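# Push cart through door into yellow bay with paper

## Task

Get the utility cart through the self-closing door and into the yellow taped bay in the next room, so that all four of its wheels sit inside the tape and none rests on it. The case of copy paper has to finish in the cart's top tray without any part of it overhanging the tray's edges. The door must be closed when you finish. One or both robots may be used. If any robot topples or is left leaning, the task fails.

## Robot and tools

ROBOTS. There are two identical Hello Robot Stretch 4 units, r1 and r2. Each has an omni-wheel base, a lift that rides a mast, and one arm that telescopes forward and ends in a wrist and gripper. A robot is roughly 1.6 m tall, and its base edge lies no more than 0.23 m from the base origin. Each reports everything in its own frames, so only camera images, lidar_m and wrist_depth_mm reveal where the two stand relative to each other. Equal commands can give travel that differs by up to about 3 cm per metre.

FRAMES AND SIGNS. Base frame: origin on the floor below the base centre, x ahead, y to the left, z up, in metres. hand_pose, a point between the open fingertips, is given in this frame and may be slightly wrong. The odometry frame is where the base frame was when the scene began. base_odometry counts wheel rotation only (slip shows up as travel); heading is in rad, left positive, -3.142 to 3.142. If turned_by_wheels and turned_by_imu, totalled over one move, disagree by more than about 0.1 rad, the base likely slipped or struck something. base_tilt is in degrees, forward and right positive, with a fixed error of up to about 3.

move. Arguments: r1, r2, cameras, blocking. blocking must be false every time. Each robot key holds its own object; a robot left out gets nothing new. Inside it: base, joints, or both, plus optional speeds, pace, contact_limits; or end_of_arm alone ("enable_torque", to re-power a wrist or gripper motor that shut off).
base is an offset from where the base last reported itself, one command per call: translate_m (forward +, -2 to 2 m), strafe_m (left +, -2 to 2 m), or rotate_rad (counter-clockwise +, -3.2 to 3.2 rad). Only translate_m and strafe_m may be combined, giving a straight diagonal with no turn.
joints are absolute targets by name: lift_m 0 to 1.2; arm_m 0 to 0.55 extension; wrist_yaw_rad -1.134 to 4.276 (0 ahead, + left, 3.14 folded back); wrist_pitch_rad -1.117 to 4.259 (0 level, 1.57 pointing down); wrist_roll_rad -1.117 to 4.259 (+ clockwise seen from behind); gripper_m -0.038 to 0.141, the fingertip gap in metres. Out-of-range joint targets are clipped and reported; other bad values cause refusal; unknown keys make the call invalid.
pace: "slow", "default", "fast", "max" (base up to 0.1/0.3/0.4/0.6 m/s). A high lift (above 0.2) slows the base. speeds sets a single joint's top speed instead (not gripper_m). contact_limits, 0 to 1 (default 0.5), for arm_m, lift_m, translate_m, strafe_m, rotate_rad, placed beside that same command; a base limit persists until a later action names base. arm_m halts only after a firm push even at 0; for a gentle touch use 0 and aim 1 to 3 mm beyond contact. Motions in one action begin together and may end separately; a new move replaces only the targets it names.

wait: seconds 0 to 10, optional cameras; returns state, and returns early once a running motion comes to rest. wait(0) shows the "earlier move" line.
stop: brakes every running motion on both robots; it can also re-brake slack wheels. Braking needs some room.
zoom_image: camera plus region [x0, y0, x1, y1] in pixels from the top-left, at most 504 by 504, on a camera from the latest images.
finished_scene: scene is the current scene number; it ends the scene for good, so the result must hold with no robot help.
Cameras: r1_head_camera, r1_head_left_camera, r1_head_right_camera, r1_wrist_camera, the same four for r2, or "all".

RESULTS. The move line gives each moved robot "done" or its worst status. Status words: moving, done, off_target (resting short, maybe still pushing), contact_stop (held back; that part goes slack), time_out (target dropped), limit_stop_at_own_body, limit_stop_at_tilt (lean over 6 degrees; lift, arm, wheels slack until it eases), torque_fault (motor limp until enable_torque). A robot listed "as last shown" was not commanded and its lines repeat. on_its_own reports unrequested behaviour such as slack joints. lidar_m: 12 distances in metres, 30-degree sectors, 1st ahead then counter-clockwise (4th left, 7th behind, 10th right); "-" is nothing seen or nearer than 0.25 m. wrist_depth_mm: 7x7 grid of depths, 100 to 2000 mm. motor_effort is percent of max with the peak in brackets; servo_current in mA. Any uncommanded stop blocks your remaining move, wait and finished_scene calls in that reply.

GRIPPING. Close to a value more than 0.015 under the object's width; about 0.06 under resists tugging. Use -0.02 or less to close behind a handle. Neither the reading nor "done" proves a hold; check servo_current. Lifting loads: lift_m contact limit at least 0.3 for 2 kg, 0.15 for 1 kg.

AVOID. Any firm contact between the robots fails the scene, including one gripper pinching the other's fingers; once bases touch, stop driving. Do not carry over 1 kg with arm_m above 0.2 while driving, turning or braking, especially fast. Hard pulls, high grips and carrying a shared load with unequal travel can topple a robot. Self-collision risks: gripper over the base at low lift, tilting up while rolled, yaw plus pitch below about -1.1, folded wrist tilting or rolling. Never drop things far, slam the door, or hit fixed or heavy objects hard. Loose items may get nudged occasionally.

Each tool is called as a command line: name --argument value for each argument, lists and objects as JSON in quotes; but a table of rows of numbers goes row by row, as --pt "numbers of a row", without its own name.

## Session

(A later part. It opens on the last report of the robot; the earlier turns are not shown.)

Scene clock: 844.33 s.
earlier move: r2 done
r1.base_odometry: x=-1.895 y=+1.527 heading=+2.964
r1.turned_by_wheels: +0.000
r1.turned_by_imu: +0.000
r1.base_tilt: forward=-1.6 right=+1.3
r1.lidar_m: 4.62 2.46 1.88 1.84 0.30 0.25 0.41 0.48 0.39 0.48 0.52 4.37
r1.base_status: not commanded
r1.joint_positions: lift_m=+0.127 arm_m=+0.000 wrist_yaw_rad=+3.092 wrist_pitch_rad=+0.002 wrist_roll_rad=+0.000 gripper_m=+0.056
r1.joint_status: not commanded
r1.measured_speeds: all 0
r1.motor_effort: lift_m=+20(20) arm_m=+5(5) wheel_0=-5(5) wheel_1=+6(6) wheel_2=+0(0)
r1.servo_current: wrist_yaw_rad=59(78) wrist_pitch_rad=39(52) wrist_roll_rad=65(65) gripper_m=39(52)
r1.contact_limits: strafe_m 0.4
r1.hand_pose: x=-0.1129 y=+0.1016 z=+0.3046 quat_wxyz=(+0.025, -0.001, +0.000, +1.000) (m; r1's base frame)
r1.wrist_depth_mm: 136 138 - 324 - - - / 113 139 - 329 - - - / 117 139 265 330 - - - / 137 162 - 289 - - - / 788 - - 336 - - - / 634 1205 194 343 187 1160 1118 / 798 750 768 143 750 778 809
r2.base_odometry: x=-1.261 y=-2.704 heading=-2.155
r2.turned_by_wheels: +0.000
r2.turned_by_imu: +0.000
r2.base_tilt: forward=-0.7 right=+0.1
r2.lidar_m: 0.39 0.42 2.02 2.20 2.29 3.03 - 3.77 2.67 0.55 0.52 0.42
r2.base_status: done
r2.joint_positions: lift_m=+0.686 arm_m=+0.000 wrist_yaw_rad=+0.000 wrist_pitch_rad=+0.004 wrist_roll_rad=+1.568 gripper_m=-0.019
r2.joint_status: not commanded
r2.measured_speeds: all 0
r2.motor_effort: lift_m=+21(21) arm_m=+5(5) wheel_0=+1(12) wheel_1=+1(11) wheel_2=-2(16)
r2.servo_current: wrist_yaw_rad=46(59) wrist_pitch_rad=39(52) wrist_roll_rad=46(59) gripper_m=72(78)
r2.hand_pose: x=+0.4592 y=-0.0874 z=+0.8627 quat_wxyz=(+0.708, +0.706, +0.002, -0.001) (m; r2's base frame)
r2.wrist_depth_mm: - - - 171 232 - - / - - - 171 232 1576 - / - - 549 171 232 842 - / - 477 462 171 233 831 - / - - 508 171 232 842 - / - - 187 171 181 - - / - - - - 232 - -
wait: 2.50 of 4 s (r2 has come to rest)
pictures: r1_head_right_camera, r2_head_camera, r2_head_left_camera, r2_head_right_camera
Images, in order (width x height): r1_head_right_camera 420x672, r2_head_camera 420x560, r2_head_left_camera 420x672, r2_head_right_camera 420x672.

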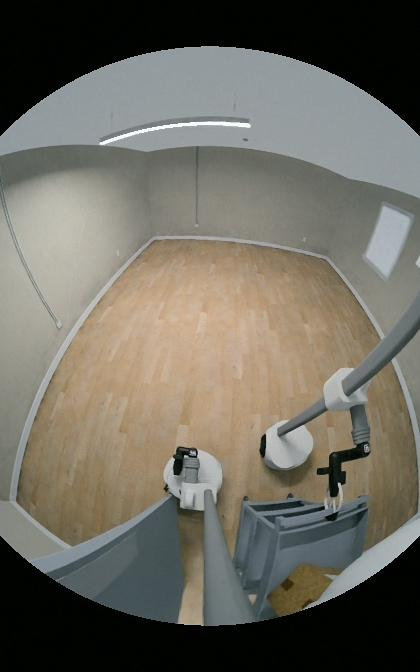

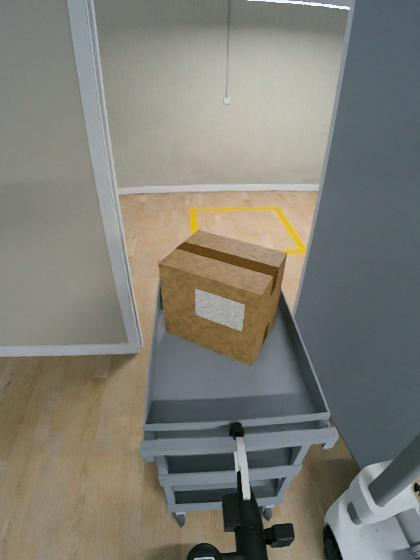

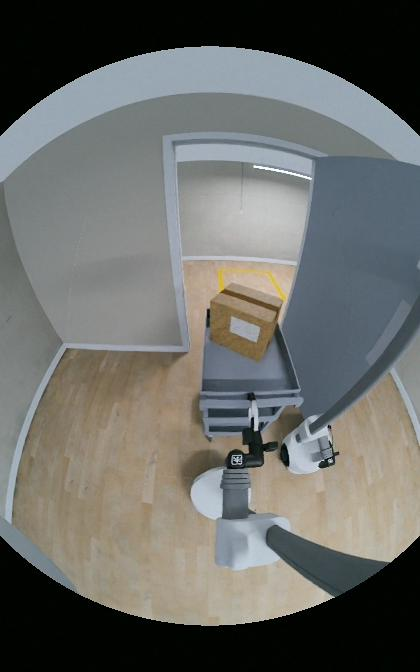

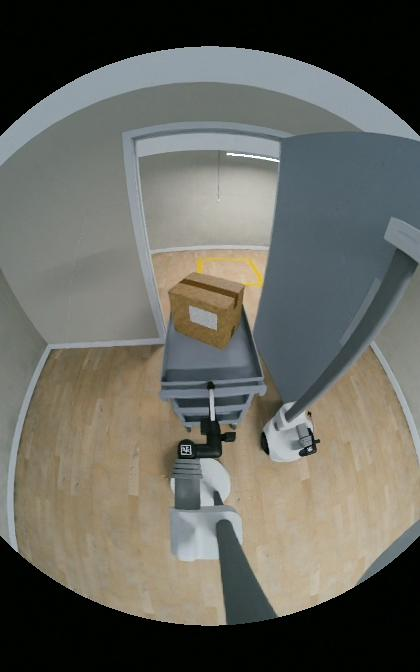

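move --blocking false --r2 '{"base": {"translate_m": 0.45}}' --cameras '[]'

wait --seconds 4 --cameras '["r2_head_camera", "r1_head_right_camera", "r2_head_right_camera"]'

Scene clock: 855.37 s.
move: r2 moving
r1: as last shown
r1.lidar_m: 4.62 2.47 1.88 1.83 0.33 0.25 0.44 0.47 0.39 0.50 0.52 4.38
r1.motor_effort: lift_m=+20(20) arm_m=+4(5) wheel_0=-5(5) wheel_1=+5(6) wheel_2=+0(0)
r1.servo_current: wrist_yaw_rad=46(52) wrist_pitch_rad=46(46) wrist_roll_rad=46(59) gripper_m=39(46)
r1.contact_limits: strafe_m 0.4
r1.wrist_depth_mm: 136 138 - 325 - - - / 113 139 - 329 - - - / 117 140 264 329 - - - / 137 161 - 289 - - - / 788 - - 340 - - - / 668 1205 194 343 187 1138 1138 / 798 741 759 143 750 778 831
r2.base_odometry: x=-1.278 y=-2.729 heading=-2.155
r2.turned_by_wheels: +0.000
r2.turned_by_imu: +0.000
r2.base_tilt: forward=-0.7 right=+0.1
r2.lidar_m: 0.36 0.42 1.94 2.19 2.25 3.04 - 3.82 2.67 0.56 0.52 0.43
r2.base_status: translate_m moving
r2.joint_positions: lift_m=+0.686 arm_m=+0.000 wrist_yaw_rad=+0.000 wrist_pitch_rad=+0.004 wrist_roll_rad=+1.568 gripper_m=-0.019
r2.joint_status: not commanded
r2.measured_speeds: translate_m=+0.122 strafe_m=-0.001 rotate_rad=-0.001 lift_m=+0.000 arm_m=+0.000 wrist_yaw_rad=+0.000 wrist_pitch_rad=+0.000 wrist_roll_rad=+0.000
r2.motor_effort: lift_m=+21(21) arm_m=+5(5) wheel_0=+9(12) wheel_1=+8(9) wheel_2=-17(17)
r2.servo_current: wrist_yaw_rad=52(52) wrist_pitch_rad=46(46) wrist_roll_rad=52(52) gripper_m=72(78)
r2.hand_pose: x=+0.4592 y=-0.0875 z=+0.8627 quat_wxyz=(+0.708, +0.706, +0.001, -0.002) (m; r2's base frame)
r2.wrist_depth_mm: - - - 171 232 - - / - - - 171 230 1537 - / - - 554 171 231 831 - / - 477 462 231 231 820 - / - - 508 171 231 831 - / - - 188 171 180 - - / - - - - 232 - -
pictures: none
No camera images: "cameras" was empty.

Scene clock: 857.87 s.
earlier move: r2 done
r1.base_odometry: x=-1.895 y=+1.527 heading=+2.964
r1.turned_by_wheels: +0.000
r1.turned_by_imu: +0.000
r1.base_tilt: forward=-1.6 right=+1.3
r1.lidar_m: 4.60 2.45 1.89 1.81 0.29 0.25 0.42 0.66 0.48 0.49 3.04 4.37
r1.base_status: not commanded
r1.joint_positions: lift_m=+0.127 arm_m=+0.000 wrist_yaw_rad=+3.092 wrist_pitch_rad=+0.002 wrist_roll_rad=+0.000 gripper_m=+0.056
r1.joint_status: not commanded
r1.measured_speeds: all 0
r1.motor_effort: lift_m=+20(20) arm_m=+4(5) wheel_0=-4(5) wheel_1=+6(6) wheel_2=+0(0)
r1.servo_current: wrist_yaw_rad=33(72) wrist_pitch_rad=39(52) wrist_roll_rad=52(65) gripper_m=46(46)
r1.contact_limits: strafe_m 0.4
r1.hand_pose: x=-0.1129 y=+0.1016 z=+0.3046 quat_wxyz=(+0.025, -0.001, +0.000, +1.000) (m; r1's base frame)
r1.wrist_depth_mm: 136 138 - 324 - - - / 113 139 - 327 - - - / 117 139 264 332 - - - / 137 162 - 286 - - - / - - - 340 - - - / 991 1229 193 345 188 1160 1138 / 768 750 759 143 741 788 820
r2.base_odometry: x=-1.509 y=-3.079 heading=-2.155
r2.turned_by_wheels: +0.000
r2.turned_by_imu: +0.000
r2.base_tilt: forward=-0.7 right=+0.1
r2.lidar_m: 0.41 0.39 1.38 2.18 2.28 3.04 - 3.79 0.53 0.50 0.76 0.43
r2.base_status: done
r2.joint_positions: lift_m=+0.686 arm_m=+0.000 wrist_yaw_rad=+0.000 wrist_pitch_rad=+0.004 wrist_roll_rad=+1.568 gripper_m=-0.019
r2.joint_status: not commanded
r2.measured_speeds: all 0
r2.motor_effort: lift_m=+21(21) arm_m=+5(6) wheel_0=+2(12) wheel_1=+3(9) wheel_2=-5(17)
r2.servo_current: wrist_yaw_rad=39(59) wrist_pitch_rad=46(52) wrist_roll_rad=39(59) gripper_m=72(78)
r2.hand_pose: x=+0.4592 y=-0.0875 z=+0.8627 quat_wxyz=(+0.708, +0.706, +0.001, -0.002) (m; r2's base frame)
r2.wrist_depth_mm: - - - 170 231 1618 1205 / - - - 170 231 1537 - / - - 544 171 232 842 - / - 477 462 171 232 820 - / - - 508 171 232 831 - / - - 187 171 181 - - / - - - - 233 1618 -
wait: 2.50 of 4 s (r2 has come to rest)
pictures: r1_head_right_camera, r2_head_camera, r2_head_right_camera
Images, in order (width x height): r1_head_right_camera 420x672, r2_head_camera 420x560, r2_head_right_camera 420x672.

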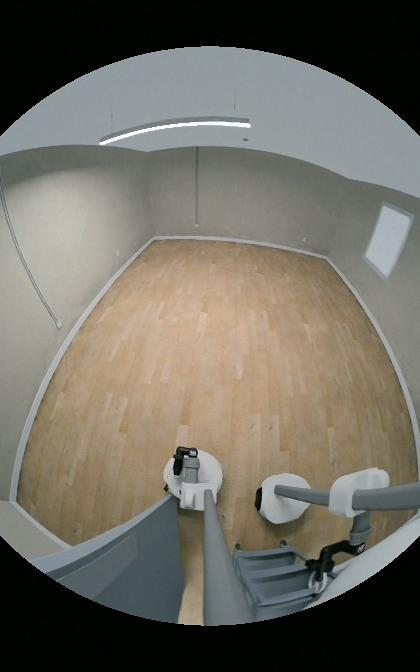

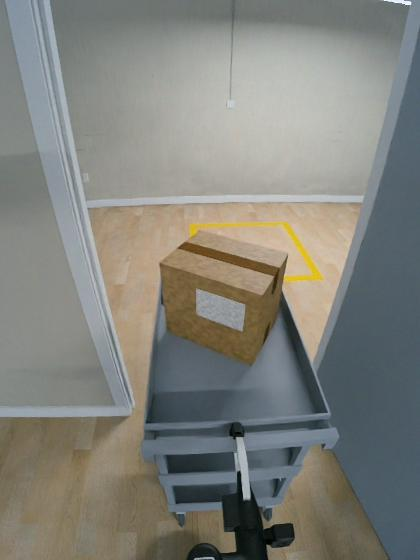

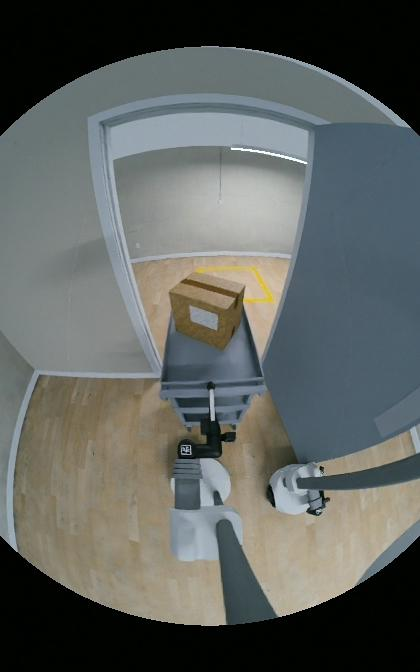

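move --blocking false --r2 '{"base": {"translate_m": 0.55}}' --cameras '[]'

wait --seconds 4 --cameras '["r2_head_camera", "r2_head_right_camera"]'

Scene clock: 880.20 s.
move: r2 moving
r1: as last shown
r1.lidar_m: 4.62 2.50 1.87 1.83 0.31 0.25 0.41 0.66 0.49 0.50 3.06 4.33
r1.motor_effort: lift_m=+20(20) arm_m=+5(5) wheel_0=-5(5) wheel_1=+6(6) wheel_2=+0(0)
r1.servo_current: wrist_yaw_rad=33(59) wrist_pitch_rad=52(52) wrist_roll_rad=59(65) gripper_m=46(46)
r1.contact_limits: strafe_m 0.4
r1.wrist_depth_mm: 136 138 - 325 - - - / 113 139 - 327 - - - / 117 139 264 330 - - - / 137 162 - 286 - - - / 741 - - 340 - - - / 976 1182 193 342 188 1138 1138 / 759 750 759 143 750 778 820
r2.base_odometry: x=-1.526 y=-3.105 heading=-2.155
r2.turned_by_wheels: +0.000
r2.turned_by_imu: +0.000
r2.base_tilt: forward=-0.6 right=+0.1
r2.lidar_m: 0.39 0.40 1.32 2.20 2.29 3.05 - 3.75 0.50 0.48 0.76 0.43
r2.base_status: translate_m moving
r2.joint_positions: lift_m=+0.686 arm_m=+0.000 wrist_yaw_rad=-0.001 wrist_pitch_rad=+0.004 wrist_roll_rad=+1.568 gripper_m=-0.019
r2.joint_status: not commanded
r2.measured_speeds: translate_m=+0.122 strafe_m=+0.000 rotate_rad=+0.000 lift_m=+0.000 arm_m=+0.000 wrist_yaw_rad=-0.001 wrist_pitch_rad=+0.000 wrist_roll_rad=+0.000
r2.motor_effort: lift_m=+21(21) arm_m=+5(5) wheel_0=+6(11) wheel_1=+6(8) wheel_2=-16(16)
r2.servo_current: wrist_yaw_rad=46(59) wrist_pitch_rad=39(46) wrist_roll_rad=59(59) gripper_m=72(72)
r2.hand_pose: x=+0.4591 y=-0.0876 z=+0.8627 quat_wxyz=(+0.708, +0.706, +0.001, -0.002) (m; r2's base frame)
r2.wrist_depth_mm: - - - 170 231 1661 1205 / - - - 171 231 1537 - / - - 544 171 231 820 - / - 477 462 231 230 842 - / - - 504 171 232 831 - / - - 189 170 180 - - / - - - - 232 1576 -
pictures: none
No camera images: "cameras" was empty.

Scene clock: 883.03 s.
earlier move: r2 done
r1.base_odometry: x=-1.895 y=+1.527 heading=+2.964
r1.turned_by_wheels: +0.000
r1.turned_by_imu: +0.000
r1.base_tilt: forward=-1.6 right=+1.3
r1.lidar_m: 4.62 2.47 1.88 1.83 0.30 0.25 0.42 0.76 0.79 2.89 3.07 4.36
r1.base_status: not commanded
r1.joint_positions: lift_m=+0.127 arm_m=+0.000 wrist_yaw_rad=+3.092 wrist_pitch_rad=+0.002 wrist_roll_rad=+0.000 gripper_m=+0.056
r1.joint_status: not commanded
r1.measured_speeds: all 0
r1.motor_effort: lift_m=+20(20) arm_m=+5(5) wheel_0=-4(5) wheel_1=+6(6) wheel_2=+0(0)
r1.servo_current: wrist_yaw_rad=46(72) wrist_pitch_rad=46(52) wrist_roll_rad=46(72) gripper_m=39(52)
r1.contact_limits: strafe_m 0.4
r1.hand_pose: x=-0.1129 y=+0.1016 z=+0.3046 quat_wxyz=(+0.025, -0.001, +0.000, +1.000) (m; r1's base frame)
r1.wrist_depth_mm: 136 138 - 324 - - - / 113 139 - 329 - - - / 117 140 265 332 - - - / 137 162 - 287 - - - / 866 1708 1921 336 - - - / 866 1160 193 345 188 1138 1118 / 798 759 750 143 741 778 809
r2.base_odometry: x=-1.812 y=-3.538 heading=-2.155
r2.turned_by_wheels: +0.000
r2.turned_by_imu: +0.000
r2.base_tilt: forward=-0.7 right=+0.0
r2.lidar_m: 0.39 0.43 0.63 1.54 2.29 3.03 - 0.76 0.75 0.66 0.65 0.44
r2.base_status: done
r2.joint_positions: lift_m=+0.686 arm_m=+0.000 wrist_yaw_rad=-0.001 wrist_pitch_rad=+0.004 wrist_roll_rad=+1.568 gripper_m=-0.019
r2.joint_status: not commanded
r2.measured_speeds: all 0
r2.motor_effort: lift_m=+21(21) arm_m=+5(6) wheel_0=+1(12) wheel_1=+3(9) wheel_2=-4(17)
r2.servo_current: wrist_yaw_rad=52(59) wrist_pitch_rad=46(46) wrist_roll_rad=46(59) gripper_m=65(78)
r2.hand_pose: x=+0.4591 y=-0.0876 z=+0.8627 quat_wxyz=(+0.708, +0.706, +0.001, -0.002) (m; r2's base frame)
r2.wrist_depth_mm: - - - 169 230 1708 1205 / - - - 170 230 1576 - / - - 539 170 230 842 - / - 480 462 171 231 831 - / - - 508 171 232 831 - / - - 187 171 181 - - / - - - - 232 1576 -
wait: 2.83 of 4 s (r2 has come to rest)
pictures: r2_head_camera, r2_head_right_camera
Images, in order (width x height): r2_head_camera 420x560, r2_head_right_camera 420x672.

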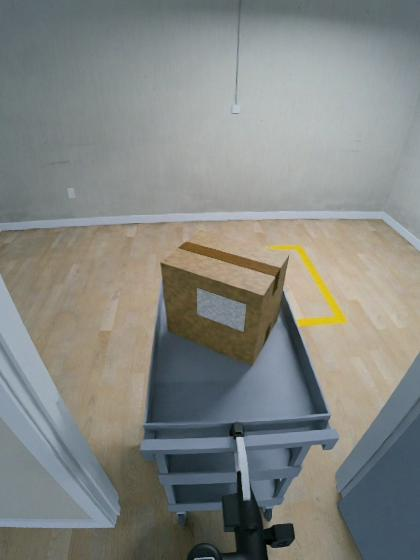

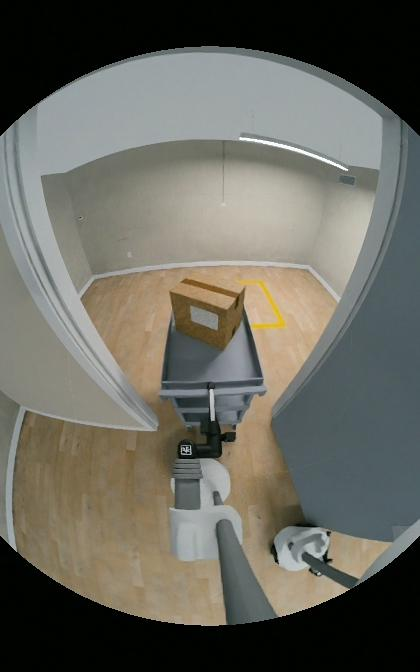

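move --blocking false --r2 '{"base": {"translate_m": 0.55}}' --cameras '[]'

wait --seconds 4 --cameras '["r2_head_camera", "r2_head_right_camera"]'

Scene clock: 890.00 s.
move: r2 moving
r1: as last shown
r1.lidar_m: 4.62 2.47 1.90 1.84 0.31 0.25 0.43 0.79 0.84 2.88 3.06 4.38
r1.motor_effort: lift_m=+20(20) arm_m=+4(5) wheel_0=-5(5) wheel_1=+6(6) wheel_2=+0(0)
r1.servo_current: wrist_yaw_rad=39(59) wrist_pitch_rad=46(52) wrist_roll_rad=52(59) gripper_m=33(39)
r1.contact_limits: strafe_m 0.4
r1.wrist_depth_mm: 136 138 - 325 - - - / 113 139 - 327 - - - / 117 140 264 332 - - - / 137 161 - 287 - - - / 854 1661 1921 338 - - - / 831 1229 193 342 187 1160 1098 / 788 750 759 143 750 778 820
r2.base_odometry: x=-1.829 y=-3.564 heading=-2.155
r2.turned_by_wheels: +0.000
r2.turned_by_imu: +0.000
r2.base_tilt: forward=-0.7 right=+0.1
r2.lidar_m: 0.38 0.40 0.57 1.49 2.32 3.04 - 0.76 0.74 0.66 0.66 0.43
r2.base_status: translate_m moving
r2.joint_positions: lift_m=+0.686 arm_m=+0.000 wrist_yaw_rad=-0.001 wrist_pitch_rad=+0.004 wrist_roll_rad=+1.568 gripper_m=-0.019
r2.joint_status: not commanded
r2.measured_speeds: translate_m=+0.122 strafe_m=+0.001 rotate_rad=-0.001 lift_m=+0.000 arm_m=+0.000 wrist_yaw_rad=+0.000 wrist_pitch_rad=+0.000 wrist_roll_rad=+0.000
r2.motor_effort: lift_m=+21(21) arm_m=+5(5) wheel_0=+8(10) wheel_1=+8(9) wheel_2=-15(16)
r2.servo_current: wrist_yaw_rad=39(59) wrist_pitch_rad=46(46) wrist_roll_rad=46(59) gripper_m=72(72)
r2.hand_pose: x=+0.4591 y=-0.0877 z=+0.8627 quat_wxyz=(+0.708, +0.706, +0.001, -0.002) (m; r2's base frame)
r2.wrist_depth_mm: - - - 169 229 1618 1229 / - - - 170 230 1576 - / - - 539 170 231 842 - / - 477 459 230 230 831 - / - - 508 171 231 820 - / - - 539 171 180 - - / - - - - 232 1576 -
pictures: none
No camera images: "cameras" was empty.

Scene clock: 892.83 s.
earlier move: r2 done
r1.base_odometry: x=-1.895 y=+1.527 heading=+2.964
r1.turned_by_wheels: +0.000
r1.turned_by_imu: +0.000
r1.base_tilt: forward=-1.6 right=+1.3
r1.lidar_m: 4.61 2.48 1.88 1.82 0.31 0.25 0.41 1.20 1.79 2.87 3.07 4.36
r1.base_status: not commanded
r1.joint_positions: lift_m=+0.127 arm_m=+0.000 wrist_yaw_rad=+3.092 wrist_pitch_rad=+0.002 wrist_roll_rad=+0.000 gripper_m=+0.056
r1.joint_status: not commanded
r1.measured_speeds: all 0
r1.motor_effort: lift_m=+20(20) arm_m=+4(5) wheel_0=-5(5) wheel_1=+6(6) wheel_2=+0(0)
r1.servo_current: wrist_yaw_rad=39(65) wrist_pitch_rad=46(52) wrist_roll_rad=46(72) gripper_m=46(46)
r1.contact_limits: strafe_m 0.4
r1.hand_pose: x=-0.1129 y=+0.1016 z=+0.3046 quat_wxyz=(+0.025, -0.001, +0.000, +1.000) (m; r1's base frame)
r1.wrist_depth_mm: 136 138 - 325 - - - / 113 139 - 329 - - - / 117 139 264 330 - - - / 137 161 - 287 - - - / 1160 1255 1983 338 - - - / 1160 1229 193 342 187 1138 1160 / 842 750 750 143 741 778 820
r2.base_odometry: x=-2.115 y=-3.996 heading=-2.155
r2.turned_by_wheels: +0.000
r2.turned_by_imu: +0.000
r2.base_tilt: forward=-0.7 right=+0.1
r2.lidar_m: 0.38 0.42 2.36 0.34 0.39 3.08 - 1.05 0.64 0.60 2.58 0.43
r2.base_status: done
r2.joint_positions: lift_m=+0.686 arm_m=+0.000 wrist_yaw_rad=-0.001 wrist_pitch_rad=+0.004 wrist_roll_rad=+1.568 gripper_m=-0.019
r2.joint_status: not commanded
r2.measured_speeds: all 0
r2.motor_effort: lift_m=+21(21) arm_m=+5(6) wheel_0=+1(10) wheel_1=+3(9) wheel_2=-5(17)
r2.servo_current: wrist_yaw_rad=39(59) wrist_pitch_rad=46(52) wrist_roll_rad=52(65) gripper_m=65(78)
r2.hand_pose: x=+0.4591 y=-0.0877 z=+0.8627 quat_wxyz=(+0.708, +0.706, +0.001, -0.002) (m; r2's base frame)
r2.wrist_depth_mm: - - - 169 229 1499 1160 / - - - 169 230 788 - / - - 525 170 230 831 - / - 477 462 170 231 842 - / - - 512 170 232 831 - / - - 187 171 181 - - / - - - - 232 1576 -
wait: 2.83 of 4 s (r2 has come to rest)
pictures: r2_head_camera, r2_head_right_camera
Images, in order (width x height): r2_head_camera 420x560, r2_head_right_camera 420x672.

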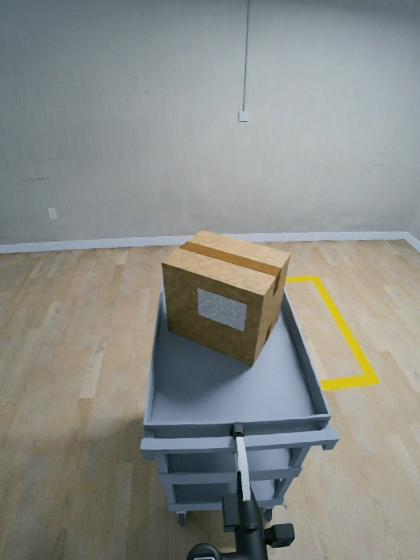

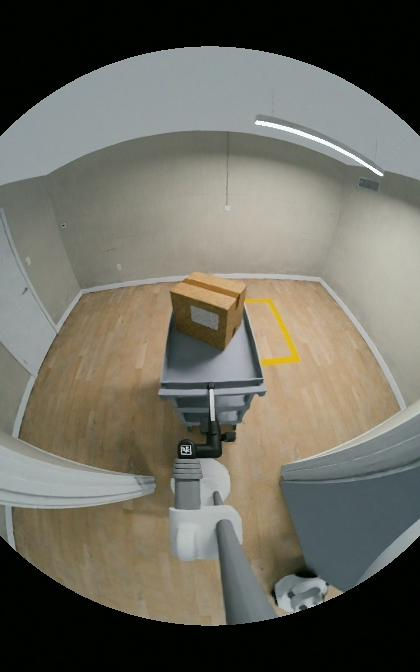

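move --blocking false --r2 '{"base": {"translate_m": 0.52}}' --cameras '[]'

wait --seconds 4 --cameras '["r2_head_camera", "r2_head_right_camera"]'

Scene clock: 904.47 s.
move: r2 moving
r1: as last shown
r1.lidar_m: 4.62 2.49 1.89 1.84 0.32 0.25 0.43 1.23 1.78 2.87 3.07 4.35
r1.motor_effort: lift_m=+20(20) arm_m=+4(5) wheel_0=-4(5) wheel_1=+6(6) wheel_2=+0(0)
r1.servo_current: wrist_yaw_rad=39(52) wrist_pitch_rad=33(52) wrist_roll_rad=39(59) gripper_m=46(46)
r1.contact_limits: strafe_m 0.4
r1.wrist_depth_mm: 136 138 - 325 - - - / 113 139 - 327 - - - / 117 139 263 330 - - - / 137 162 - 286 - - - / 1182 1281 1983 340 - - - / 1182 1182 193 342 187 1138 1098 / 842 759 750 143 750 778 820
r2.base_odometry: x=-2.132 y=-4.022 heading=-2.155
r2.turned_by_wheels: +0.000
r2.turned_by_imu: +0.000
r2.base_tilt: forward=-0.7 right=+0.1
r2.lidar_m: 0.38 0.41 2.38 0.36 0.38 3.10 - 1.04 0.63 0.59 2.59 0.43
r2.base_status: translate_m moving
r2.joint_positions: lift_m=+0.686 arm_m=+0.000 wrist_yaw_rad=-0.001 wrist_pitch_rad=+0.004 wrist_roll_rad=+1.568 gripper_m=-0.019
r2.joint_status: not commanded
r2.measured_speeds: translate_m=+0.123 strafe_m=+0.000 rotate_rad=+0.000 lift_m=+0.000 arm_m=+0.000 wrist_yaw_rad=+0.000 wrist_pitch_rad=+0.000 wrist_roll_rad=+0.000
r2.motor_effort: lift_m=+21(21) arm_m=+5(6) wheel_0=+10(10) wheel_1=+9(9) wheel_2=-17(17)
r2.servo_current: wrist_yaw_rad=39(59) wrist_pitch_rad=33(46) wrist_roll_rad=46(52) gripper_m=65(72)
r2.hand_pose: x=+0.4591 y=-0.0877 z=+0.8627 quat_wxyz=(+0.708, +0.706, +0.001, -0.002) (m; r2's base frame)
r2.wrist_depth_mm: - - - 168 229 1537 1229 / - - - 169 228 778 - / - - 535 170 230 831 - / - 477 462 170 230 831 - / - - 508 171 231 842 - / - - 187 171 180 - - / - - - - 232 1576 -
pictures: none
No camera images: "cameras" was empty.

Scene clock: 907.20 s.
earlier move: r2 done
r1.base_odometry: x=-1.895 y=+1.527 heading=+2.964
r1.turned_by_wheels: +0.000
r1.turned_by_imu: +0.000
r1.base_tilt: forward=-1.6 right=+1.3
r1.lidar_m: 4.62 2.48 1.86 1.83 0.30 0.25 0.42 1.57 1.77 2.88 3.07 4.38
r1.base_status: not commanded
r1.joint_positions: lift_m=+0.127 arm_m=+0.000 wrist_yaw_rad=+3.092 wrist_pitch_rad=+0.002 wrist_roll_rad=+0.000 gripper_m=+0.056
r1.joint_status: not commanded
r1.measured_speeds: all 0
r1.motor_effort: lift_m=+20(20) arm_m=+4(5) wheel_0=-4(5) wheel_1=+6(6) wheel_2=+0(0)
r1.servo_current: wrist_yaw_rad=59(72) wrist_pitch_rad=39(52) wrist_roll_rad=46(65) gripper_m=46(46)
r1.contact_limits: strafe_m 0.4
r1.hand_pose: x=-0.1129 y=+0.1016 z=+0.3046 quat_wxyz=(+0.025, -0.001, +0.000, +1.000) (m; r1's base frame)
r1.wrist_depth_mm: 136 138 - 325 - - - / 113 139 - 327 - - - / 117 140 264 329 - - - / 137 161 - 287 - - - / 1921 1708 1863 338 - - - / 1182 1182 194 342 188 1138 1138 / 842 750 759 143 741 788 820
r2.base_odometry: x=-2.402 y=-4.430 heading=-2.155
r2.turned_by_wheels: +0.000
r2.turned_by_imu: +0.000
r2.base_tilt: forward=-0.7 right=+0.1
r2.lidar_m: 0.39 0.41 2.35 2.21 0.73 0.64 - 0.87 0.78 1.67 2.55 0.42
r2.base_status: done
r2.joint_positions: lift_m=+0.686 arm_m=+0.000 wrist_yaw_rad=-0.001 wrist_pitch_rad=+0.004 wrist_roll_rad=+1.568 gripper_m=-0.019
r2.joint_status: not commanded
r2.measured_speeds: all 0
r2.motor_effort: lift_m=+21(21) arm_m=+5(6) wheel_0=+0(11) wheel_1=+2(9) wheel_2=-3(17)
r2.servo_current: wrist_yaw_rad=59(59) wrist_pitch_rad=46(52) wrist_roll_rad=39(65) gripper_m=72(78)
r2.hand_pose: x=+0.4591 y=-0.0877 z=+0.8627 quat_wxyz=(+0.708, +0.706, +0.001, -0.002) (m; r2's base frame)
r2.wrist_depth_mm: - - - 167 228 1661 1160 / - - - 168 229 788 - / - - 530 169 230 820 - / - 484 469 170 230 831 - / - - 512 171 231 831 - / - - 187 171 181 - - / - - - - - 1576 -
wait: 2.73 of 4 s (r2 has come to rest)
pictures: r2_head_camera, r2_head_right_camera
Images, in order (width x height): r2_head_camera 420x560, r2_head_right_camera 420x672.

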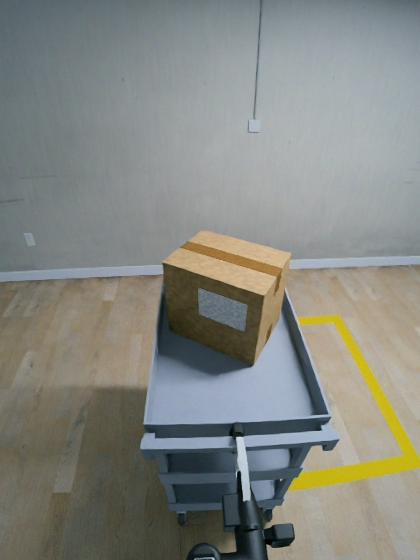

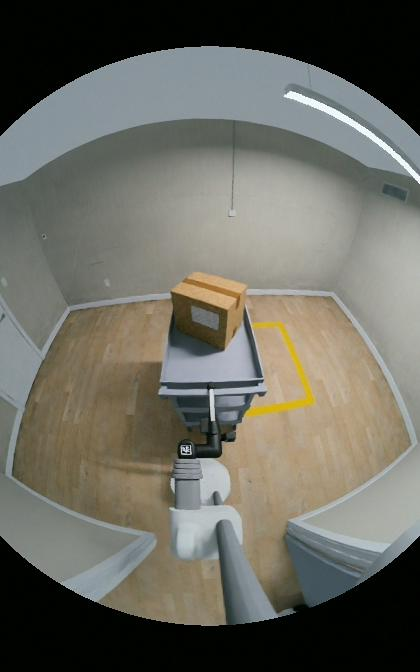

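move --blocking false --r2 '{"base": {"strafe_m": 0.13}, "pace": "slow"}' --cameras '[]'

wait --seconds 5 --cameras '[]'

move --blocking false --r2 '{"base": {"rotate_rad": -0.25}, "pace": "slow"}' --cameras '[]'

wait --seconds 5 --cameras '["r2_head_camera", "r2_head_right_camera"]'

Scene clock: 929.30 s.
move: r2 moving
r1: as last shown
r1.lidar_m: 4.61 2.48 1.89 1.83 0.29 0.25 0.40 1.56 1.77 2.87 3.07 4.38
r1.motor_effort: lift_m=+20(20) arm_m=+4(5) wheel_0=-5(5) wheel_1=+6(6) wheel_2=+0(0)
r1.servo_current: wrist_yaw_rad=46(72) wrist_pitch_rad=39(52) wrist_roll_rad=46(59) gripper_m=39(46)
r1.contact_limits: strafe_m 0.4
r1.wrist_depth_mm: 136 138 - 324 - - - / 113 139 - 327 - - - / 117 139 264 330 - - - / 137 162 - 289 - - - / 1983 1708 1983 338 - - - / 1182 1205 194 343 187 1160 1118 / 854 750 750 143 741 768 798
r2.base_odometry: x=-2.390 y=-4.438 heading=-2.155
r2.turned_by_wheels: +0.000
r2.turned_by_imu: +0.000
r2.base_tilt: forward=-0.7 right=+0.1
r2.lidar_m: 0.38 0.41 2.36 2.22 0.72 0.61 - 0.86 0.80 1.69 2.57 0.44
r2.base_status: strafe_m moving
r2.joint_positions: lift_m=+0.686 arm_m=+0.000 wrist_yaw_rad=-0.002 wrist_pitch_rad=+0.004 wrist_roll_rad=+1.568 gripper_m=-0.019
r2.joint_status: not commanded
r2.measured_speeds: translate_m=+0.001 strafe_m=+0.056 rotate_rad=-0.003 lift_m=+0.000 arm_m=+0.000 wrist_yaw_rad=+0.000 wrist_pitch_rad=+0.000 wrist_roll_rad=+0.000
r2.motor_effort: lift_m=+21(21) arm_m=+5(5) wheel_0=-11(12) wheel_1=+6(9) wheel_2=+1(2)
r2.servo_current: wrist_yaw_rad=46(52) wrist_pitch_rad=39(46) wrist_roll_rad=52(52) gripper_m=65(72)
r2.hand_pose: x=+0.4590 y=-0.0880 z=+0.8627 quat_wxyz=(+0.708, +0.706, +0.001, -0.002) (m; r2's base frame)
r2.wrist_depth_mm: - - - 168 227 1661 1160 / - - - 168 228 798 - / - - 521 169 230 820 - / - 488 466 170 229 820 - / - - 508 170 231 842 - / - - 190 171 181 - - / - - - - - 1576 -
pictures: none
No camera images: "cameras" was empty.

Scene clock: 931.23 s.
earlier move: r2 done
r1.base_odometry: x=-1.895 y=+1.527 heading=+2.964
r1.turned_by_wheels: +0.000
r1.turned_by_imu: +0.000
r1.base_tilt: forward=-1.6 right=+1.3
r1.lidar_m: 4.62 2.49 1.89 1.84 0.28 0.25 0.45 1.54 1.79 2.89 3.05 4.35
r1.base_status: not commanded
r1.joint_positions: lift_m=+0.127 arm_m=+0.000 wrist_yaw_rad=+3.092 wrist_pitch_rad=+0.002 wrist_roll_rad=+0.000 gripper_m=+0.056
r1.joint_status: not commanded
r1.measured_speeds: all 0
r1.motor_effort: lift_m=+20(20) arm_m=+4(5) wheel_0=-5(5) wheel_1=+6(6) wheel_2=+0(0)
r1.servo_current: wrist_yaw_rad=39(72) wrist_pitch_rad=46(52) wrist_roll_rad=46(65) gripper_m=46(52)
r1.contact_limits: strafe_m 0.4
r1.hand_pose: x=-0.1129 y=+0.1016 z=+0.3046 quat_wxyz=(+0.025, -0.001, +0.000, +1.000) (m; r1's base frame)
r1.wrist_depth_mm: 136 138 - 325 - - - / 113 139 - 327 - - - / 117 139 264 332 - - - / 137 161 - 289 - - - / 1708 1708 - 340 - - - / 1229 1205 193 343 186 1160 1138 / 842 759 759 143 750 778 820
r2.base_odometry: x=-2.293 y=-4.502 heading=-2.155
r2.turned_by_wheels: +0.000
r2.turned_by_imu: +0.000
r2.base_tilt: forward=-0.6 right=+0.0
r2.lidar_m: 0.40 0.47 2.23 2.13 0.74 0.54 - 1.07 0.89 1.70 2.73 0.41
r2.base_status: done
r2.joint_positions: lift_m=+0.686 arm_m=+0.000 wrist_yaw_rad=-0.002 wrist_pitch_rad=+0.004 wrist_roll_rad=+1.568 gripper_m=-0.019
r2.joint_status: not commanded
r2.measured_speeds: all 0
r2.motor_effort: lift_m=+21(21) arm_m=+5(5) wheel_0=-4(14) wheel_1=+4(9) wheel_2=+0(2)
r2.servo_current: wrist_yaw_rad=39(59) wrist_pitch_rad=39(52) wrist_roll_rad=46(65) gripper_m=65(72)
r2.hand_pose: x=+0.4590 y=-0.0880 z=+0.8627 quat_wxyz=(+0.708, +0.706, +0.001, -0.002) (m; r2's base frame)
r2.wrist_depth_mm: - - - 143 198 741 - / - - 500 148 205 - - / - 442 436 152 213 809 - / - - 500 158 220 842 - / - - 585 165 228 - - / - - 187 169 180 1661 - / - - - - - 1708 466
wait: 1.93 of 5 s (r2 has come to rest)
pictures: none
No camera images: "cameras" was empty.

Scene clock: 931.73 s.
move: r2 moving
r1: as last shown
r1.lidar_m: 4.61 2.49 1.91 1.84 0.30 0.25 0.40 1.57 1.78 2.89 3.08 4.39
r1.servo_current: wrist_yaw_rad=46(59) wrist_pitch_rad=39(52) wrist_roll_rad=59(65) gripper_m=46(46)
r1.contact_limits: strafe_m 0.4
r1.wrist_depth_mm: 136 138 - 324 - - - / 113 139 - 329 - - - / 117 140 263 330 - - - / 137 161 - 286 - - - / 1661 1756 - 338 - - - / 1160 1182 193 343 187 1138 1118 / 842 750 750 143 732 778 820
r2.base_odometry: x=-2.293 y=-4.502 heading=-2.279
r2.turned_by_wheels: -0.125
r2.turned_by_imu: -0.121
r2.base_tilt: forward=-0.6 right=+0.0
r2.lidar_m: 0.39 0.40 2.34 2.13 0.84 0.55 0.66 1.36 0.88 1.24 2.64 0.43
r2.base_status: rotate_rad moving
r2.joint_positions: lift_m=+0.686 arm_m=+0.000 wrist_yaw_rad=+0.005 wrist_pitch_rad=+0.004 wrist_roll_rad=+1.568 gripper_m=-0.019
r2.joint_status: not commanded
r2.measured_speeds: translate_m=+0.000 strafe_m=-0.001 rotate_rad=-0.495 lift_m=+0.000 arm_m=+0.000 wrist_yaw_rad=+0.000 wrist_pitch_rad=+0.000 wrist_roll_rad=+0.000
r2.motor_effort: lift_m=+21(21) arm_m=+5(5) wheel_0=+7(13) wheel_1=+6(9) wheel_2=+12(13)
r2.servo_current: wrist_yaw_rad=39(59) wrist_pitch_rad=46(46) wrist_roll_rad=52(59) gripper_m=72(72)
r2.hand_pose: x=+0.4596 y=-0.0860 z=+0.8627 quat_wxyz=(+0.708, +0.706, +0.003, +0.000) (m; r2's base frame)
r2.wrist_depth_mm: - - - 160 219 1618 512 / - - - 162 221 741 - / - - 480 164 224 831 - / - 492 473 167 228 831 - / - - 535 170 231 - - / - - 574 172 181 - - / - - - - - 1618 496
pictures: none
No camera images: "cameras" was empty.

Scene clock: 932.53 s.
earlier move: r2 done
r1.base_odometry: x=-1.895 y=+1.527 heading=+2.964
r1.turned_by_wheels: +0.000
r1.turned_by_imu: +0.000
r1.base_tilt: forward=-1.6 right=+1.3
r1.lidar_m: 4.60 2.49 1.91 1.84 0.31 0.25 0.38 1.56 1.81 2.88 3.06 4.36
r1.base_status: not commanded
r1.joint_positions: lift_m=+0.127 arm_m=+0.000 wrist_yaw_rad=+3.092 wrist_pitch_rad=+0.002 wrist_roll_rad=+0.000 gripper_m=+0.056
r1.joint_status: not commanded
r1.measured_speeds: all 0
r1.motor_effort: lift_m=+20(20) arm_m=+4(5) wheel_0=-5(5) wheel_1=+6(6) wheel_2=+0(0)
r1.servo_current: wrist_yaw_rad=52(72) wrist_pitch_rad=46(52) wrist_roll_rad=59(65) gripper_m=46(46)
r1.contact_limits: strafe_m 0.4
r1.hand_pose: x=-0.1129 y=+0.1016 z=+0.3046 quat_wxyz=(+0.025, -0.001, +0.000, +1.000) (m; r1's base frame)
r1.wrist_depth_mm: 136 138 - 325 - - - / 113 139 - 329 - - - / 117 140 264 330 - - - / 137 161 - 287 - - - / 1708 1661 - 340 - - - / 1182 1182 193 343 187 1138 1138 / 866 759 759 143 750 778 820
r2.base_odometry: x=-2.293 y=-4.502 heading=-2.403
r2.turned_by_wheels: -0.124
r2.turned_by_imu: -0.120
r2.base_tilt: forward=-0.7 right=+0.1
r2.lidar_m: 0.36 0.36 2.49 2.13 1.02 0.57 0.53 1.74 0.89 0.91 2.62 0.44
r2.base_status: done
r2.joint_positions: lift_m=+0.686 arm_m=+0.000 wrist_yaw_rad=+0.005 wrist_pitch_rad=+0.004 wrist_roll_rad=+1.569 gripper_m=-0.019
r2.joint_status: not commanded
r2.measured_speeds: all 0
r2.motor_effort: lift_m=+21(21) arm_m=+5(5) wheel_0=+7(13) wheel_1=+3(9) wheel_2=+7(13)
r2.servo_current: wrist_yaw_rad=46(59) wrist_pitch_rad=39(46) wrist_roll_rad=39(59) gripper_m=72(72)
r2.hand_pose: x=+0.4597 y=-0.0860 z=+0.8627 quat_wxyz=(+0.708, +0.706, +0.003, +0.000) (m; r2's base frame)
r2.wrist_depth_mm: - - - 195 260 1499 1160 / - - - 190 252 1661 521 / - - - 186 245 809 - / - - 500 181 240 820 - / - - 480 178 236 831 - / - - 189 172 180 - - / - 143 544 - - - -
wait: 0.80 of 5 s (r2 has come to rest)
pictures: r2_head_camera, r2_head_right_camera
Images, in order (width x height): r2_head_camera 420x560, r2_head_right_camera 420x672.

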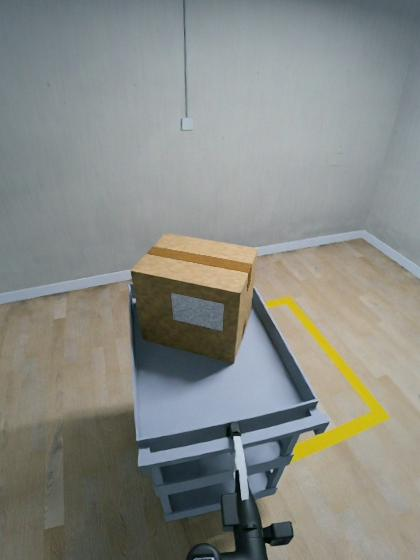

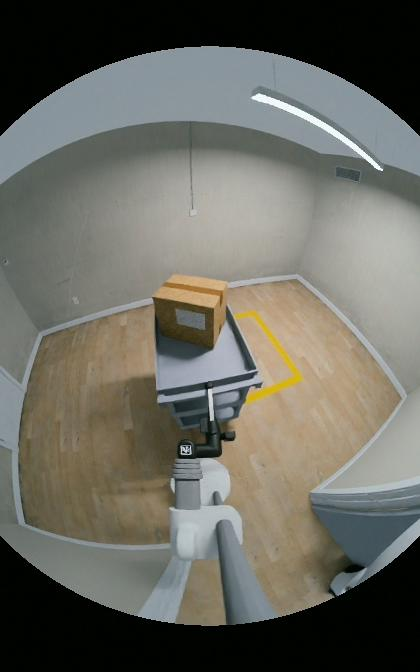

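move --blocking false --r2 '{"base": {"strafe_m": 0.22}, "pace": "slow"}' --cameras '[]'

wait --seconds 5 --cameras '[]'

move --blocking false --r2 '{"base": {"rotate_rad": -0.25}, "pace": "slow"}' --cameras '[]'

wait --seconds 5 --cameras '["r2_head_camera", "r2_head_right_camera"]'

Scene clock: 939.93 s.
move: r2 moving
r1: as last shown
r1.lidar_m: 4.61 2.50 1.88 1.84 0.30 0.25 0.42 1.56 1.80 2.89 3.06 4.36
r1.servo_current: wrist_yaw_rad=26(52) wrist_pitch_rad=39(46) wrist_roll_rad=33(59) gripper_m=46(52)
r1.contact_limits: strafe_m 0.4
r1.wrist_depth_mm: 136 138 - 325 - - - / 113 139 - 325 - - - / 117 139 264 330 - - - / 137 161 - 287 - - - / 1661 1708 - 338 - - - / 1182 1182 195 342 187 1160 1118 / 842 750 768 143 741 768 820
r2.base_odometry: x=-2.284 y=-4.512 heading=-2.404
r2.turned_by_wheels: +0.000
r2.turned_by_imu: +0.000
r2.base_tilt: forward=-0.6 right=+0.1
r2.lidar_m: 0.35 0.37 2.48 2.13 0.99 0.54 0.55 1.75 0.90 0.96 2.62 0.45
r2.base_status: strafe_m moving
r2.joint_positions: lift_m=+0.686 arm_m=+0.000 wrist_yaw_rad=+0.000 wrist_pitch_rad=+0.004 wrist_roll_rad=+1.569 gripper_m=-0.019
r2.joint_status: not commanded
r2.measured_speeds: translate_m=+0.001 strafe_m=+0.056 rotate_rad=-0.003 lift_m=+0.000 arm_m=+0.000 wrist_yaw_rad=-0.031 wrist_pitch_rad=+0.000 wrist_roll_rad=+0.000
r2.motor_effort: lift_m=+21(21) arm_m=+5(5) wheel_0=-11(11) wheel_1=+8(9) wheel_2=+0(5)
r2.servo_current: wrist_yaw_rad=52(59) wrist_pitch_rad=46(46) wrist_roll_rad=65(65) gripper_m=65(72)
r2.hand_pose: x=+0.4592 y=-0.0874 z=+0.8627 quat_wxyz=(+0.708, +0.706, +0.002, -0.001) (m; r2's base frame)
r2.wrist_depth_mm: - - - 197 264 1537 1060 / - - - 192 254 1661 521 / - - - 187 248 842 - / - - 512 181 242 842 - / - - 477 178 236 820 - / - - 187 172 180 - - / - 124 539 - - - -
pictures: none
No camera images: "cameras" was empty.

Scene clock: 942.80 s.
earlier move: r2 done
r1.base_odometry: x=-1.895 y=+1.527 heading=+2.964
r1.turned_by_wheels: +0.000
r1.turned_by_imu: +0.000
r1.base_tilt: forward=-1.5 right=+1.3
r1.lidar_m: 4.60 2.46 1.88 1.84 0.29 0.25 0.41 1.54 1.80 2.88 3.06 4.38
r1.base_status: not commanded
r1.joint_positions: lift_m=+0.127 arm_m=+0.000 wrist_yaw_rad=+3.092 wrist_pitch_rad=+0.002 wrist_roll_rad=+0.000 gripper_m=+0.056
r1.joint_status: not commanded
r1.measured_speeds: all 0
r1.motor_effort: lift_m=+20(20) arm_m=+4(5) wheel_0=-4(5) wheel_1=+6(6) wheel_2=+0(0)
r1.servo_current: wrist_yaw_rad=46(65) wrist_pitch_rad=39(52) wrist_roll_rad=65(65) gripper_m=39(52)
r1.contact_limits: strafe_m 0.4
r1.hand_pose: x=-0.1129 y=+0.1016 z=+0.3046 quat_wxyz=(+0.025, -0.001, +0.000, +1.000) (m; r1's base frame)
r1.wrist_depth_mm: 136 138 - 324 - - - / 113 139 - 329 - - - / 117 140 227 329 - - - / 137 162 - 287 - - - / 1756 1921 - 340 - - - / 1182 1205 193 345 187 1160 1138 / 854 750 759 143 741 778 809
r2.base_odometry: x=-2.145 y=-4.664 heading=-2.403
r2.turned_by_wheels: +0.000
r2.turned_by_imu: +0.000
r2.base_tilt: forward=-0.7 right=+0.1
r2.lidar_m: 0.40 0.45 2.26 1.92 1.18 0.66 0.53 1.88 1.12 1.11 2.81 0.41
r2.base_status: done
r2.joint_positions: lift_m=+0.686 arm_m=+0.000 wrist_yaw_rad=-0.003 wrist_pitch_rad=+0.004 wrist_roll_rad=+1.569 gripper_m=-0.019
r2.joint_status: not commanded
r2.measured_speeds: all 0
r2.motor_effort: lift_m=+21(21) arm_m=+5(5) wheel_0=-6(15) wheel_1=+5(9) wheel_2=+0(5)
r2.servo_current: wrist_yaw_rad=46(65) wrist_pitch_rad=46(52) wrist_roll_rad=46(65) gripper_m=72(78)
r2.hand_pose: x=+0.4589 y=-0.0883 z=+0.8627 quat_wxyz=(+0.708, +0.706, +0.000, -0.003) (m; r2's base frame)
r2.wrist_depth_mm: - - - 155 211 1576 - / - - 585 158 216 768 - / - 500 449 160 220 809 - / - - 477 164 225 820 - / - - 549 168 230 - - / - - 186 172 180 - - / - - - - - 1537 477
wait: 2.87 of 5 s (r2 has come to rest)
pictures: none
No camera images: "cameras" was empty.

Scene clock: 943.30 s.
move: r2 moving
r1: as last shown
r1.base_tilt: forward=-1.6 right=+1.3
r1.lidar_m: 4.59 2.49 1.91 1.84 0.32 0.25 0.40 1.52 1.79 2.88 3.06 4.36
r1.motor_effort: lift_m=+20(20) arm_m=+4(5) wheel_0=-5(6) wheel_1=+6(6) wheel_2=+0(0)
r1.servo_current: wrist_yaw_rad=46(65) wrist_pitch_rad=46(46) wrist_roll_rad=39(59) gripper_m=39(46)
r1.contact_limits: strafe_m 0.4
r1.wrist_depth_mm: 136 138 - 322 - - - / 113 139 - 327 - - - / 117 139 264 330 - - - / 137 162 - 287 - - - / 1708 1921 - 338 - - - / 1182 1182 193 342 187 1160 1118 / 854 750 750 143 732 768 809
r2.base_odometry: x=-2.145 y=-4.664 heading=-2.528
r2.turned_by_wheels: -0.124
r2.turned_by_imu: -0.120
r2.base_tilt: forward=-0.6 right=+0.1
r2.lidar_m: 0.39 0.40 2.45 1.93 1.52 0.70 0.52 0.51 1.16 1.11 2.84 0.44
r2.base_status: rotate_rad moving
r2.joint_positions: lift_m=+0.686 arm_m=+0.000 wrist_yaw_rad=+0.006 wrist_pitch_rad=+0.004 wrist_roll_rad=+1.569 gripper_m=-0.019
r2.joint_status: not commanded
r2.measured_speeds: translate_m=+0.000 strafe_m=+0.001 rotate_rad=-0.491 lift_m=+0.000 arm_m=+0.000 wrist_yaw_rad=+0.000 wrist_pitch_rad=+0.000 wrist_roll_rad=+0.000
r2.motor_effort: lift_m=+21(21) arm_m=+5(5) wheel_0=+9(13) wheel_1=+8(9) wheel_2=+14(15)
r2.servo_current: wrist_yaw_rad=59(59) wrist_pitch_rad=39(46) wrist_roll_rad=46(59) gripper_m=65(72)
r2.hand_pose: x=+0.4597 y=-0.0858 z=+0.8627 quat_wxyz=(+0.708, +0.706, +0.003, +0.001) (m; r2's base frame)
r2.wrist_depth_mm: - - - 171 231 1661 1205 / - - - 172 232 1576 - / - - 554 172 233 831 - / - 477 462 232 233 831 - / - - 508 173 233 842 - / - - 187 172 180 - - / - - - - - 1576 -
pictures: none
No camera images: "cameras" was empty.

Scene clock: 944.10 s.
earlier move: r2 done
r1.base_odometry: x=-1.895 y=+1.527 heading=+2.964
r1.turned_by_wheels: +0.000
r1.turned_by_imu: +0.000
r1.base_tilt: forward=-1.6 right=+1.3
r1.lidar_m: 4.61 2.46 1.89 1.82 0.30 0.25 0.39 1.55 1.82 2.86 3.06 4.35
r1.base_status: not commanded
r1.joint_positions: lift_m=+0.127 arm_m=+0.000 wrist_yaw_rad=+3.092 wrist_pitch_rad=+0.002 wrist_roll_rad=+0.000 gripper_m=+0.056
r1.joint_status: not commanded
r1.measured_speeds: all 0
r1.motor_effort: lift_m=+20(20) arm_m=+4(5) wheel_0=-5(6) wheel_1=+6(6) wheel_2=+0(0)
r1.servo_current: wrist_yaw_rad=59(72) wrist_pitch_rad=39(52) wrist_roll_rad=46(59) gripper_m=39(46)
r1.contact_limits: strafe_m 0.4
r1.hand_pose: x=-0.1129 y=+0.1016 z=+0.3046 quat_wxyz=(+0.025, -0.001, +0.000, +1.000) (m; r1's base frame)
r1.wrist_depth_mm: 136 138 - 324 - - - / 113 139 - 327 - - - / 117 139 264 329 - - - / 137 162 - 287 - - - / 1661 1983 - 340 - - - / 1182 1205 193 343 187 1160 1138 / 854 759 759 143 741 768 820
r2.base_odometry: x=-2.145 y=-4.664 heading=-2.652
r2.turned_by_wheels: -0.124
r2.turned_by_imu: -0.121
r2.base_tilt: forward=-0.7 right=+0.1
r2.lidar_m: 0.36 0.35 2.36 1.99 1.92 0.78 0.57 0.53 1.43 1.09 2.13 0.45
r2.base_status: done
r2.joint_positions: lift_m=+0.686 arm_m=+0.000 wrist_yaw_rad=+0.005 wrist_pitch_rad=+0.004 wrist_roll_rad=+1.569 gripper_m=-0.019
r2.joint_status: not commanded
r2.measured_speeds: all 0
r2.motor_effort: lift_m=+21(21) arm_m=+5(5) wheel_0=+6(13) wheel_1=+4(9) wheel_2=+6(15)
r2.servo_current: wrist_yaw_rad=52(59) wrist_pitch_rad=46(46) wrist_roll_rad=46(59) gripper_m=65(78)
r2.hand_pose: x=+0.4597 y=-0.0858 z=+0.8627 quat_wxyz=(+0.708, +0.706, +0.003, +0.000) (m; r2's base frame)
r2.wrist_depth_mm: - - - 264 272 1336 1060 / - - - 256 262 1661 1160 / - - - 190 252 1708 - / - - 544 183 244 820 - / - 480 477 179 236 831 - / - - 189 172 180 - - / - - 530 - 224 - -
wait: 0.80 of 5 s (r2 has come to rest)
pictures: r2_head_camera, r2_head_right_camera
Images, in order (width x height): r2_head_camera 420x560, r2_head_right_camera 420x672.

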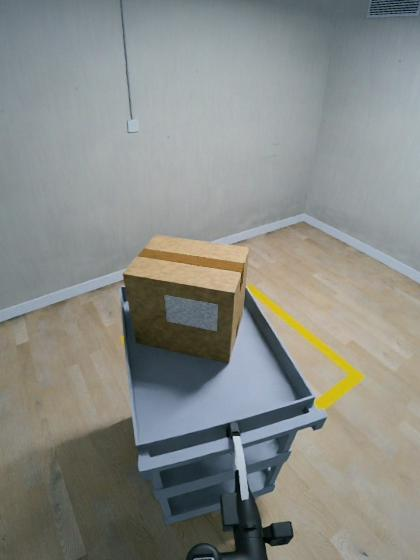

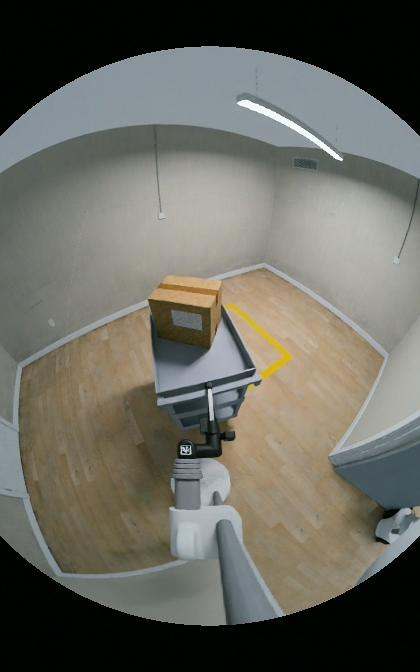

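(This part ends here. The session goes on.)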